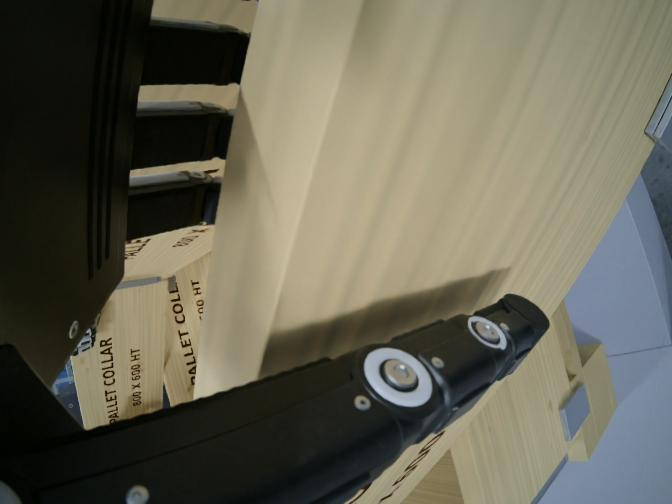

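move(arm3={"joints":{"hand_speed":-0.85,"hand_force_limit":0.6,"hand_index":-1,"hand_middle":-1,"hand_ring":-1,"hand_little":-1}})

move(arm3={"joints":{"hand_speed":-0.86,"hand_force_limit":1.0,"hand_index":-0.95,"hand_middle":-0.95,"hand_ring":-0.95,"hand_little":-0.98}}, cameras=["arm3_cam_wrist"])

move(arm3={"joints":{"hand_speed":-0.86,"hand_index":-0.97,"hand_middle":-0.97,"hand_ring":-0.97,"hand_little":-1.0}})

Scene clock: 6206.40 s.
Joint torques (N m): arm1=[-0.03 -14.15 5.05 2.18 0.36 -0.04] | arm2=[0.62 -13.39 6.08 1.1 0.51 0.15] | arm3=[0.44 -13.04 2.52 1.4 0.53 -0.04] | arm4=[-2.32 -20.31 7.79 0.16 0.21 0.13]
Motor temperatures (°C): arm1=[25 40 35 28 24 26] | arm2=[24 37 34 28 28 27] | arm3=[24 38 35 26 30 27] | arm4=[24 54 44 28 29 24]
Heat: arm1: hottest joint2_rad 40 °C; arm2: hottest joint2_rad 37 °C; arm3: hottest joint2_rad 38 °C; arm4: hottest joint2_rad 54 °C.
move: arm3 off_target
Joint velocities: within noise
arm1, arm2, arm4: as last shown
arm1.joint_positions: joint1_rad=-0.076 joint2_rad=+2.013 joint3_rad=+0.981 joint4_rad=+0.362 joint5_rad=-0.019 joint6_rad=-0.021 hand_little=-0.852 hand_ring=-0.632 hand_middle=+1.000 hand_index=-0.685 hand_thumb_turn=-1.000 hand_thumb_bend=+1.000 hand_force_limit=+1.000 hand_speed=-0.860
arm1.hand: x=-0.3626 y=-0.2584 z=+0.7964 quat_wxyz=(-0.437, +0.897, -0.059, +0.030)
arm1.hand_target: x=-0.3620 y=-0.2581 z=+0.7901 quat_wxyz=(-0.437, +0.896, -0.067, +0.033)
arm2.little_load_n: 11.5
arm2.thumb_bend_load_n: 1.5
arm3.joint_positions: joint1_rad=-0.038 joint2_rad=+2.029 joint3_rad=+0.776 joint4_rad=+0.251 joint5_rad=+0.767 joint6_rad=+0.837 hand_little=-0.859 hand_ring=-0.650 hand_middle=-0.566 hand_index=-0.706 hand_thumb_turn=-1.000 hand_thumb_bend=+1.000 hand_force_limit=+0.600 hand_speed=-0.850
arm3.joint_status: hand_little off_target (ended at -0.859, target -1.000); hand_ring off_target (ended at -0.650, target -1.000); hand_middle off_target (ended at -0.566, target -1.000); hand_index off_target (ended at -0.706, target -1.000); the others done
arm3.hand_stopped_by: force,force,force,force,target,target
arm3.little_load_n: 9.0
arm3.ring_load_n: 7.0
arm3.middle_load_n: 7.5
arm3.index_load_n: 7.5
arm3.thumb_bend_load_n: 1.0
arm3.thumb_turn_load_n: 1.0
arm3.hand: x=+0.5051 y=-0.0728 z=+0.7903 quat_wxyz=(+0.414, -0.848, -0.292, +0.155)
arm3.hand_target: x=+0.5132 y=-0.0702 z=+0.7813 quat_wxyz=(+0.414, -0.849, -0.296, +0.144)
arm3.hand_status: not commanded
arm4.joint_positions: joint1_rad=+0.640 joint2_rad=+2.390 joint3_rad=+1.892 joint4_rad=-0.694 joint5_rad=+0.884 joint6_rad=+1.129 hand_little=-0.964 hand_ring=-0.669 hand_middle=-0.546 hand_index=-0.668 hand_thumb_turn=-1.000 hand_thumb_bend=+1.000 hand_force_limit=+1.000 hand_speed=-0.860
arm4.little_load_n: 8.5
arm4.ring_load_n: 9.0
arm4.middle_load_n: 8.5
arm4.index_load_n: 12.5
arm4.thumb_turn_load_n: 1.0
arm4.hand: x=-0.1493 y=+0.0414 z=+0.8007 quat_wxyz=(-0.162, +0.292, -0.846, +0.416)
arm4.hand_target: x=-0.1557 y=+0.0309 z=+0.7767 quat_wxyz=(-0.145, +0.296, -0.849, +0.413)
pictures: none

Scene clock: 6206.87 s.
Joint torques (N m): arm1=[0.09 -13.68 5 2.15 0.39 -0.04] | arm2=[0.67 -13.39 6.05 1.13 0.51 0.15] | arm3=[0.56 -13.1 2.51 1.33 0.56 -0.01] | arm4=[-1.9 -20.6 7.83 0.09 0.21 0.13]
Motor temperatures (°C): arm1=[25 40 35 28 24 26] | arm2=[24 37 34 28 28 27] | arm3=[24 38 35 26 30 27] | arm4=[24 54 44 28 29 24]
Heat: arm1: hottest joint2_rad 40 °C; arm2: hottest joint2_rad 37 °C; arm3: hottest joint2_rad 38 °C; arm4: hottest joint2_rad 54 °C.
move: arm3 off_target
Joint velocities: within noise
arm1, arm2, arm4: as last shown
arm1.little_load_n: 11.0
arm2.index_load_n: 10.5
arm3.joint_positions: joint1_rad=-0.039 joint2_rad=+2.029 joint3_rad=+0.776 joint4_rad=+0.253 joint5_rad=+0.766 joint6_rad=+0.834 hand_little=-0.882 hand_ring=-0.673 hand_middle=-0.588 hand_index=-0.717 hand_thumb_turn=-1.000 hand_thumb_bend=+1.000 hand_force_limit=+1.000 hand_speed=-0.860
arm3.joint_status: hand_little off_target (ended at -0.882, target -0.980); hand_ring off_target (ended at -0.673, target -0.950); hand_middle off_target (ended at -0.588, target -0.950); hand_index off_target (ended at -0.717, target -0.950); the others done
arm3.hand_stopped_by: force,force,force,force,target,target
arm3.little_load_n: 10.5
arm3.ring_load_n: 11.0
arm3.middle_load_n: 12.0
arm3.index_load_n: 9.0
arm3.thumb_bend_load_n: 1.0
arm3.thumb_turn_load_n: 1.0
arm3.hand: x=+0.5050 y=-0.0728 z=+0.7902 quat_wxyz=(+0.415, -0.847, -0.293, +0.155)
arm3.hand_target: x=+0.5132 y=-0.0701 z=+0.7812 quat_wxyz=(+0.414, -0.849, -0.296, +0.144)
arm3.hand_status: not commanded
arm4.ring_load_n: 8.5
arm4.middle_load_n: 9.0
arm4.thumb_turn_load_n: 1.5
Images, in order (width x height): arm3_cam_wrist 672x504.

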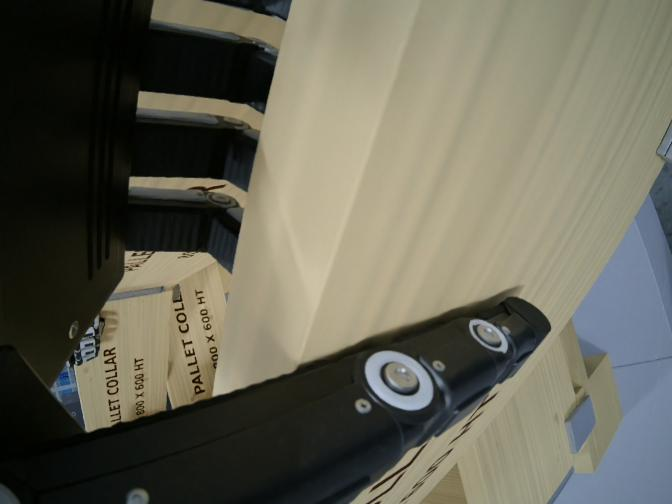

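Scene clock: 6207.27 s.
Joint torques (N m): arm1=[0.09 -13.92 5.14 2.14 0.39 -0.02] | arm2=[0.62 -13.27 6.05 1.1 0.52 0.15] | arm3=[0.5 -13.04 2.5 1.33 0.56 -0.01] | arm4=[-1.96 -20.95 7.86 0.08 0.21 0.11]
Motor temperatures (°C): arm1=[25 40 35 28 24 26] | arm2=[24 37 34 28 28 27] | arm3=[24 38 35 26 30 27] | arm4=[24 54 44 28 29 24]
Heat: arm1: hottest joint2_rad 40 °C; arm2: hottest joint2_rad 37 °C; arm3: hottest joint2_rad 38 °C; arm4: hottest joint2_rad 54 °C.
move: arm3 off_target
Joint velocities: within noise
arm1, arm2, arm4: as last shown
arm1.index_load_n: 12.5
arm2.index_load_n: 10.0
arm2.thumb_bend_load_n: 1.0
arm3.joint_positions: joint1_rad=-0.039 joint2_rad=+2.029 joint3_rad=+0.776 joint4_rad=+0.253 joint5_rad=+0.766 joint6_rad=+0.834 hand_little=-0.882 hand_ring=-0.673 hand_middle=-0.588 hand_index=-0.727 hand_thumb_turn=-1.000 hand_thumb_bend=+1.000 hand_force_limit=+1.000 hand_speed=-0.860
arm3.joint_status: hand_little off_target (ended at -0.882, target -1.000); hand_ring off_target (ended at -0.673, target -0.970); hand_middle off_target (ended at -0.588, target -0.970); hand_index off_target (ended at -0.727, target -0.970); the others done
arm3.hand_stopped_by: force,force,force,force,target,target
arm3.little_load_n: 10.5
arm3.ring_load_n: 10.5
arm3.middle_load_n: 12.0
arm3.index_load_n: 12.5
arm3.thumb_bend_load_n: 1.0
arm3.thumb_turn_load_n: 1.0
arm3.hand: x=+0.5050 y=-0.0728 z=+0.7902 quat_wxyz=(+0.415, -0.847, -0.293, +0.155)
arm3.hand_target: x=+0.5132 y=-0.0701 z=+0.7812 quat_wxyz=(+0.414, -0.849, -0.296, +0.144)
arm3.hand_status: not commanded
arm4.thumb_turn_load_n: 1.0
pictures: none

move(arm1={"target":[-0.361,-0.240,0.845,0.4372,-0.8962,0.0674,-0.0328],"speed":0.04}, arm2={"target":[0.054,-0.270,0.840,0.4372,-0.8962,0.0674,-0.0328],"speed":0.04}, arm3={"target":[0.506,-0.072,0.822,0.4139,-0.8485,-0.2963,0.1444],"speed":0.04}, arm4={"target":[-0.153,0.055,0.875,0.1445,-0.2963,0.8485,-0.4135],"speed":0.04})

move(arm1={"target":[-0.361,-0.236,0.915,0.4372,-0.8962,0.0674,-0.0328],"speed":0.03}, arm2={"target":[0.054,-0.266,0.905,0.4372,-0.8962,0.0674,-0.0328],"speed":0.03}, arm3={"target":[0.506,-0.072,0.888,0.4139,-0.8485,-0.2963,0.1444],"speed":0.03}, arm4={"joints":{"joint1_rad":0.659,"joint2_rad":2.304,"joint3_rad":2.223,"joint4_rad":-1.210,"joint5_rad":0.885,"joint6_rad":1.180},"min_time_s":2.8}, cameras=["cam_low"])

Scene clock: 6253.10 s.
Joint torques (N m): arm1=[-0.32 -20.54 7.77 0.16 0.43 0.05] | arm2=[-0.03 -18.32 9.44 -0.72 0.59 0.09] | arm3=[0.67 -20.37 2.36 -0.36 1.2 -0.26] | arm4=[0.26 -28.16 12.68 -4.34 0 0.04]
Motor temperatures (°C): arm1=[25 40 35 28 24 26] | arm2=[24 37 34 28 28 27] | arm3=[24 37 35 26 30 27] | arm4=[24 53 44 28 29 24]
Heat: arm1: hottest joint2_rad 40 °C; arm2: hottest joint2_rad 37 °C; arm3: hottest joint2_rad 37 °C; arm4: hottest joint2_rad 53 °C.
move: arm1 off_target; arm2 off_target; arm3 off_target; arm4 off_target
Joint velocities: within noise
arm1.joint_positions: joint1_rad=-0.067 joint2_rad=+1.990 joint3_rad=+1.010 joint4_rad=+0.260 joint5_rad=-0.019 joint6_rad=-0.026 hand_little=-0.852 hand_ring=-0.632 hand_middle=+1.000 hand_index=-0.684 hand_thumb_turn=-1.000 hand_thumb_bend=+1.000 hand_force_limit=+1.000 hand_speed=-0.860
arm1.joint_status: not commanded
arm1.hand_stopped_by: force,force,fault,force,target,target
arm1.little_load_n: 6.5
arm1.ring_load_n: 10.5
arm1.middle_load_n: 0.0
arm1.index_load_n: 13.5
arm1.thumb_bend_load_n: 2.0
arm1.thumb_turn_load_n: 3.5
arm1.hand: x=-0.3682 y=-0.2597 z=+0.8034 quat_wxyz=(-0.414, +0.908, -0.054, +0.027)
arm1.hand_target: x=-0.3612 y=-0.2407 z=+0.8445 quat_wxyz=(-0.438, +0.896, -0.067, +0.032)
arm1.hand_status: off_target (0.047 m and 3.4 deg from the pose sent, 0.052 m and 1.0 deg at the start)
arm2.joint_positions: joint1_rad=+0.267 joint2_rad=+1.919 joint3_rad=+0.981 joint4_rad=+0.196 joint5_rad=+0.355 joint6_rad=+0.278 hand_little=-0.810 hand_ring=-0.599 hand_middle=-0.505 hand_index=-0.644 hand_thumb_turn=-1.000 hand_thumb_bend=+1.000 hand_force_limit=+1.000 hand_speed=-0.860
arm2.joint_status: not commanded
arm2.hand_stopped_by: force,force,force,force,target,target
arm2.little_load_n: 8.0
arm2.ring_load_n: 10.0
arm2.middle_load_n: 12.5
arm2.index_load_n: 11.5
arm2.thumb_bend_load_n: 2.0
arm2.thumb_turn_load_n: 1.0
arm2.hand: x=+0.0522 y=-0.2908 z=+0.8043 quat_wxyz=(-0.420, +0.905, -0.052, +0.034)
arm2.hand_target: x=+0.0543 y=-0.2708 z=+0.8398 quat_wxyz=(-0.438, +0.896, -0.067, +0.032)
arm2.hand_status: off_target (0.041 m and 2.8 deg from the pose sent, 0.047 m and 1.1 deg at the start)
arm3.joint_positions: joint1_rad=-0.039 joint2_rad=+2.011 joint3_rad=+0.790 joint4_rad=+0.180 joint5_rad=+0.751 joint6_rad=+0.860 hand_little=-0.882 hand_ring=-0.673 hand_middle=-0.588 hand_index=-0.727 hand_thumb_turn=-1.000 hand_thumb_bend=+1.000 hand_force_limit=+1.000 hand_speed=-0.860
arm3.joint_status: not commanded
arm3.hand_stopped_by: force,force,force,force,target,target
arm3.little_load_n: 7.0
arm3.ring_load_n: 10.0
arm3.middle_load_n: 13.0
arm3.index_load_n: 13.0
arm3.thumb_bend_load_n: 1.5
arm3.thumb_turn_load_n: 1.5
arm3.hand: x=+0.5064 y=-0.0758 z=+0.7930 quat_wxyz=(+0.403, -0.855, -0.294, +0.145)
arm3.hand_target: x=+0.5057 y=-0.0718 z=+0.8200 quat_wxyz=(+0.414, -0.848, -0.296, +0.145)
arm3.hand_status: off_target (0.029 m and 1.5 deg from the pose sent, 0.032 m and 1.2 deg at the start)
arm4.joint_positions: joint1_rad=+0.640 joint2_rad=+2.400 joint3_rad=+1.942 joint4_rad=-0.806 joint5_rad=+0.898 joint6_rad=+1.174 hand_little=-0.964 hand_ring=-0.669 hand_middle=-0.546 hand_index=-0.668 hand_thumb_turn=-1.000 hand_thumb_bend=+1.000 hand_force_limit=+1.000 hand_speed=-0.860
arm4.joint_status: not commanded
arm4.hand_stopped_by: force,force,force,force,target,target
arm4.little_load_n: 16.5
arm4.ring_load_n: 14.5
arm4.middle_load_n: 11.5
arm4.index_load_n: 10.0
arm4.thumb_bend_load_n: 2.0
arm4.thumb_turn_load_n: -5.0
arm4.hand: x=-0.1532 y=+0.0370 z=+0.8071 quat_wxyz=(-0.139, +0.287, -0.849, +0.422)
arm4.hand_target: x=-0.1526 y=+0.0542 z=+0.8725 quat_wxyz=(-0.149, +0.297, -0.848, +0.414)
arm4.hand_status: off_target (0.070 m and 1.5 deg from the pose sent, 0.076 m and 2.1 deg at the start)
pictures: none

Scene clock: 6258.60 s.
Joint torques (N m): arm1=[-0.38 -20.48 8.73 0.12 0.35 -0.09] | arm2=[-0.26 -17.73 11.49 -0.61 0.53 -0.08] | arm3=[-0.09 -22.24 3.84 -0.24 1.45 -0.58] | arm4=[0.91 -30.97 16.96 -5.04 -0.49 -0.44]
Motor temperatures (°C): arm1=[25 41 36 28 24 26] | arm2=[24 37 35 28 28 27] | arm3=[24 38 35 26 31 27] | arm4=[24 53 46 28 29 24]
Heat: arm1: hottest joint2_rad 41 °C; arm2: hottest joint2_rad 37 °C; arm3: hottest joint2_rad 38 °C; arm4: hottest joint2_rad 53 °C.
move: arm1 off_target; arm2 off_target; arm3 off_target; arm4 time_out
Joint velocities: within noise
arm1.joint_positions: joint1_rad=-0.066 joint2_rad=+1.864 joint3_rad=+1.060 joint4_rad=+0.083 joint5_rad=-0.013 joint6_rad=-0.008 hand_little=-0.852 hand_ring=-0.632 hand_middle=+1.000 hand_index=-0.684 hand_thumb_turn=-1.000 hand_thumb_bend=+1.000 hand_force_limit=+1.000 hand_speed=-0.860
arm1.joint_status: not commanded
arm1.hand_stopped_by: force,force,fault,force,target,target
arm1.little_load_n: 8.5
arm1.ring_load_n: 11.5
arm1.middle_load_n: 0.0
arm1.index_load_n: 13.5
arm1.thumb_bend_load_n: 1.0
arm1.thumb_turn_load_n: 1.5
arm1.hand: x=-0.3667 y=-0.2493 z=+0.8707 quat_wxyz=(-0.414, +0.908, -0.063, +0.026)
arm1.hand_target: x=-0.3612 y=-0.2365 z=+0.9140 quat_wxyz=(-0.438, +0.896, -0.068, +0.033)
arm1.hand_status: off_target (0.047 m and 3.1 deg from the pose sent, 0.114 m and 3.4 deg at the start)
arm2.joint_positions: joint1_rad=+0.267 joint2_rad=+1.796 joint3_rad=+1.019 joint4_rad=+0.023 joint5_rad=+0.357 joint6_rad=+0.291 hand_little=-0.810 hand_ring=-0.599 hand_middle=-0.505 hand_index=-0.644 hand_thumb_turn=-1.000 hand_thumb_bend=+1.000 hand_force_limit=+1.000 hand_speed=-0.860
arm2.joint_status: not commanded
arm2.hand_stopped_by: force,force,force,force,target,target
arm2.little_load_n: 10.0
arm2.ring_load_n: 10.0
arm2.middle_load_n: 12.5
arm2.index_load_n: 10.0
arm2.thumb_bend_load_n: 1.5
arm2.thumb_turn_load_n: -2.0
arm2.hand: x=+0.0517 y=-0.2879 z=+0.8640 quat_wxyz=(-0.416, +0.907, -0.058, +0.034)
arm2.hand_target: x=+0.0544 y=-0.2672 z=+0.9049 quat_wxyz=(-0.438, +0.896, -0.068, +0.033)
arm2.hand_status: off_target (0.047 m and 3.0 deg from the pose sent, 0.104 m and 2.8 deg at the start)
arm3.joint_positions: joint1_rad=-0.027 joint2_rad=+1.868 joint3_rad=+0.790 joint4_rad=-0.014 joint5_rad=+0.747 joint6_rad=+0.896 hand_little=-0.883 hand_ring=-0.673 hand_middle=-0.588 hand_index=-0.727 hand_thumb_turn=-1.000 hand_thumb_bend=+1.000 hand_force_limit=+1.000 hand_speed=-0.860
arm3.joint_status: not commanded
arm3.hand_stopped_by: force,force,force,force,target,target
arm3.little_load_n: 0.0
arm3.ring_load_n: 6.5
arm3.middle_load_n: 13.0
arm3.index_load_n: 13.0
arm3.thumb_bend_load_n: 2.0
arm3.thumb_turn_load_n: 0.5
arm3.hand: x=+0.5137 y=-0.0810 z=+0.8386 quat_wxyz=(+0.395, -0.860, -0.295, +0.132)
arm3.hand_target: x=+0.5055 y=-0.0719 z=+0.8836 quat_wxyz=(+0.414, -0.849, -0.295, +0.144)
arm3.hand_status: off_target (0.051 m and 2.9 deg from the pose sent, 0.095 m and 1.4 deg at the start)
arm4.joint_positions: joint1_rad=+0.640 joint2_rad=+2.409 joint3_rad=+2.136 joint4_rad=-1.095 joint5_rad=+0.911 joint6_rad=+1.235 hand_little=-0.963 hand_ring=-0.668 hand_middle=-0.546 hand_index=-0.668 hand_thumb_turn=-1.000 hand_thumb_bend=+1.000 hand_force_limit=+1.000 hand_speed=-0.860
arm4.joint_status: joint4_rad time_out (moved -0.289 of -0.404); joint6_rad time_out (moved +0.060 of +0.006); the others done
arm4.hand_stopped_by: force,force,force,force,target,target
arm4.little_load_n: 24.5
arm4.ring_load_n: 18.5
arm4.middle_load_n: 14.0
arm4.index_load_n: 8.5
arm4.thumb_bend_load_n: 2.5
arm4.thumb_turn_load_n: -7.5
arm4.on_its_own: joint4_rad reads -1.095 and still pushes toward -1.210 since a time_out; joint6_rad reads +1.235 and still pushes toward +1.180 since a time_out
arm4.hand: x=-0.1463 y=+0.0363 z=+0.8659 quat_wxyz=(-0.106, +0.283, -0.852, +0.428)
arm4.hand_target: x=-0.1467 y=+0.0557 z=+0.9721 quat_wxyz=(-0.133, +0.301, -0.848, +0.415)
arm4.hand_status: not commanded
Images, in order (width x height): cam_low 896x504.

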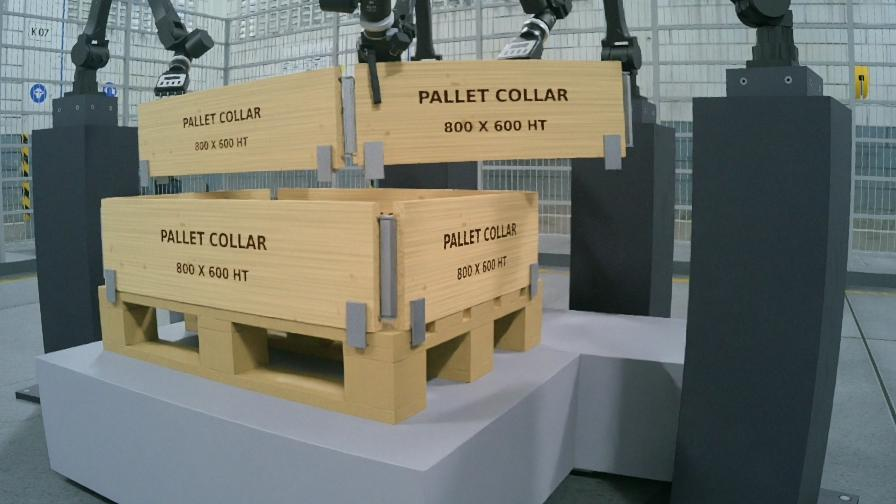

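move(arm1={"target":[-0.3216,-0.2368,0.910,0.4374,-0.8966,0.0610,-0.0297],"speed":0.035}, arm2={"target":[0.094,-0.2612,0.902,0.4374,-0.8966,0.0610,-0.0297],"speed":0.035}, arm3={"target":[0.4970,-0.018,0.890,0.4065,-0.8333,-0.3367,0.1641],"speed":0.035}, arm4={"joints":{"joint1_rad":0.731,"joint2_rad":2.304,"joint3_rad":2.223,"joint4_rad":-1.16,"joint5_rad":0.868,"joint6_rad":1.115},"min_time_s":1.5}, cameras=["cam_low"])

Scene clock: 6284.77 s.
Joint torques (N m): arm1=[-2.26 -18.84 9.13 0.34 0.05 -0.28] | arm2=[-1.49 -17.9 9.48 0.18 0.38 -0.21] | arm3=[-1.79 -21.95 3.62 0.98 0.78 -0.75] | arm4=[2.78 -31.03 16.46 -3.9 -0.69 -0.39]
Motor temperatures (°C): arm1=[25 41 37 28 24 26] | arm2=[24 37 39 28 28 27] | arm3=[24 41 35 26 32 28] | arm4=[24 56 55 29 29 25]
Heat: arm1: hottest joint2_rad 41 °C; arm2: hottest joint3_rad 39 °C; arm3: hottest joint2_rad 41 °C; arm4: hottest joint2_rad 56 °C.
move: arm1 off_target; arm2 off_target; arm3 off_target; arm4 time_out
Joint velocities: within noise
arm1.joint_positions: joint1_rad=-0.119 joint2_rad=+1.863 joint3_rad=+1.076 joint4_rad=+0.075 joint5_rad=-0.076 joint6_rad=-0.045 hand_little=-0.852 hand_ring=-0.632 hand_middle=+1.000 hand_index=-0.684 hand_thumb_turn=-1.000 hand_thumb_bend=+1.000 hand_force_limit=+1.000 hand_speed=-0.860
arm1.joint_status: not commanded
arm1.hand_stopped_by: force,force,fault,force,target,target
arm1.little_load_n: 6.0
arm1.ring_load_n: 9.0
arm1.middle_load_n: 0.0
arm1.index_load_n: 14.0
arm1.thumb_bend_load_n: 0.5
arm1.thumb_turn_load_n: 3.5
arm1.hand: x=-0.3433 y=-0.2477 z=+0.8773 quat_wxyz=(-0.420, +0.906, -0.057, +0.016)
arm1.hand_target: x=-0.3218 y=-0.2375 z=+0.9099 quat_wxyz=(-0.438, +0.896, -0.061, +0.030)
arm1.hand_status: off_target (0.041 m and 2.8 deg from the pose sent, 0.061 m and 3.0 deg at the start)
arm2.joint_positions: joint1_rad=+0.204 joint2_rad=+1.790 joint3_rad=+1.019 joint4_rad=+0.037 joint5_rad=+0.288 joint6_rad=+0.240 hand_little=-0.810 hand_ring=-0.599 hand_middle=-0.505 hand_index=-0.644 hand_thumb_turn=-1.000 hand_thumb_bend=+1.000 hand_force_limit=+1.000 hand_speed=-0.860
arm2.joint_status: not commanded
arm2.hand_stopped_by: force,force,force,force,target,target
arm2.little_load_n: 5.0
arm2.ring_load_n: 9.0
arm2.middle_load_n: 12.0
arm2.index_load_n: 11.5
arm2.thumb_bend_load_n: 1.5
arm2.thumb_turn_load_n: 0.0
arm2.hand: x=+0.0773 y=-0.2784 z=+0.8680 quat_wxyz=(-0.416, +0.908, -0.051, +0.024)
arm2.hand_target: x=+0.0940 y=-0.2619 z=+0.9015 quat_wxyz=(-0.438, +0.897, -0.061, +0.030)
arm2.hand_status: off_target (0.042 m and 3.0 deg from the pose sent, 0.063 m and 2.8 deg at the start)
arm3.joint_positions: joint1_rad=-0.154 joint2_rad=+1.856 joint3_rad=+0.753 joint4_rad=+0.156 joint5_rad=+0.617 joint6_rad=+0.651 hand_little=-0.883 hand_ring=-0.673 hand_middle=-0.588 hand_index=-0.727 hand_thumb_turn=-1.000 hand_thumb_bend=+1.001 hand_force_limit=+1.000 hand_speed=-0.860
arm3.joint_status: not commanded
arm3.hand_stopped_by: force,force,force,force,target,target
arm3.little_load_n: 0.0
arm3.ring_load_n: 6.5
arm3.middle_load_n: 14.0
arm3.index_load_n: 11.5
arm3.thumb_bend_load_n: 3.0
arm3.thumb_turn_load_n: 0.0
arm3.hand: x=+0.5066 y=-0.0395 z=+0.8399 quat_wxyz=(+0.382, -0.846, -0.340, +0.149)
arm3.hand_target: x=+0.4968 y=-0.0183 z=+0.8858 quat_wxyz=(+0.408, -0.834, -0.335, +0.163)
arm3.hand_status: off_target (0.055 m and 3.6 deg from the pose sent, 0.083 m and 6.9 deg at the start)
arm4.joint_positions: joint1_rad=+0.687 joint2_rad=+2.409 joint3_rad=+2.141 joint4_rad=-1.072 joint5_rad=+0.898 joint6_rad=+1.167 hand_little=-0.963 hand_ring=-0.668 hand_middle=-0.546 hand_index=-0.668 hand_thumb_turn=-1.000 hand_thumb_bend=+1.001 hand_force_limit=+1.000 hand_speed=-0.860
arm4.joint_status: joint4_rad time_out (moved +0.023 of -0.065); joint5_rad time_out (moved -0.013 of -0.043); joint6_rad time_out (moved -0.067 of -0.120); the others done
arm4.hand_stopped_by: force,force,force,force,target,target
arm4.little_load_n: 27.5
arm4.ring_load_n: 20.5
arm4.middle_load_n: 15.0
arm4.index_load_n: 8.5
arm4.thumb_bend_load_n: 2.5
arm4.thumb_turn_load_n: -7.5
arm4.on_its_own: joint4_rad reads -1.072 and still pushes toward -1.160 since a time_out; joint5_rad reads +0.898 and still pushes toward +0.868 since a time_out; joint6_rad reads +1.167 and still pushes toward +1.115 since a time_out
arm4.hand: x=-0.1548 y=+0.0750 z=+0.8671 quat_wxyz=(-0.114, +0.327, -0.838, +0.422)
arm4.hand_target: x=-0.1590 y=+0.1162 z=+0.9739 quat_wxyz=(-0.157, +0.349, -0.830, +0.405)
arm4.hand_status: not commanded
Images, in order (width x height): cam_low 896x504.

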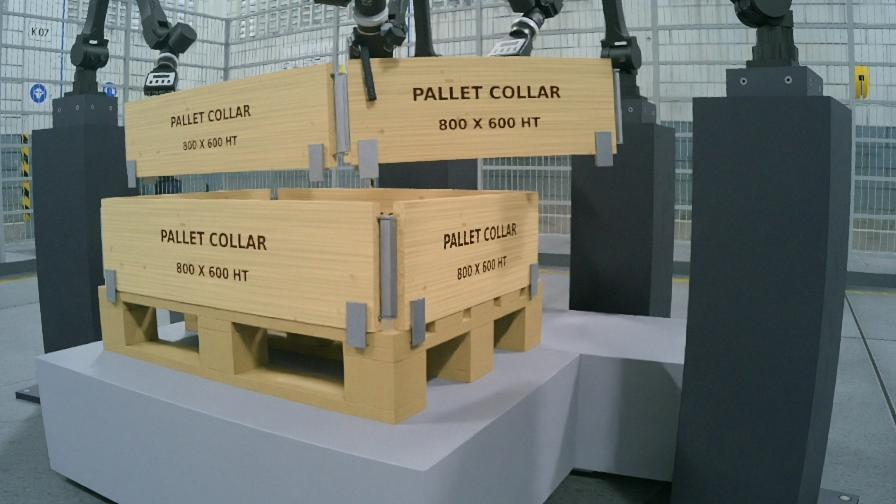

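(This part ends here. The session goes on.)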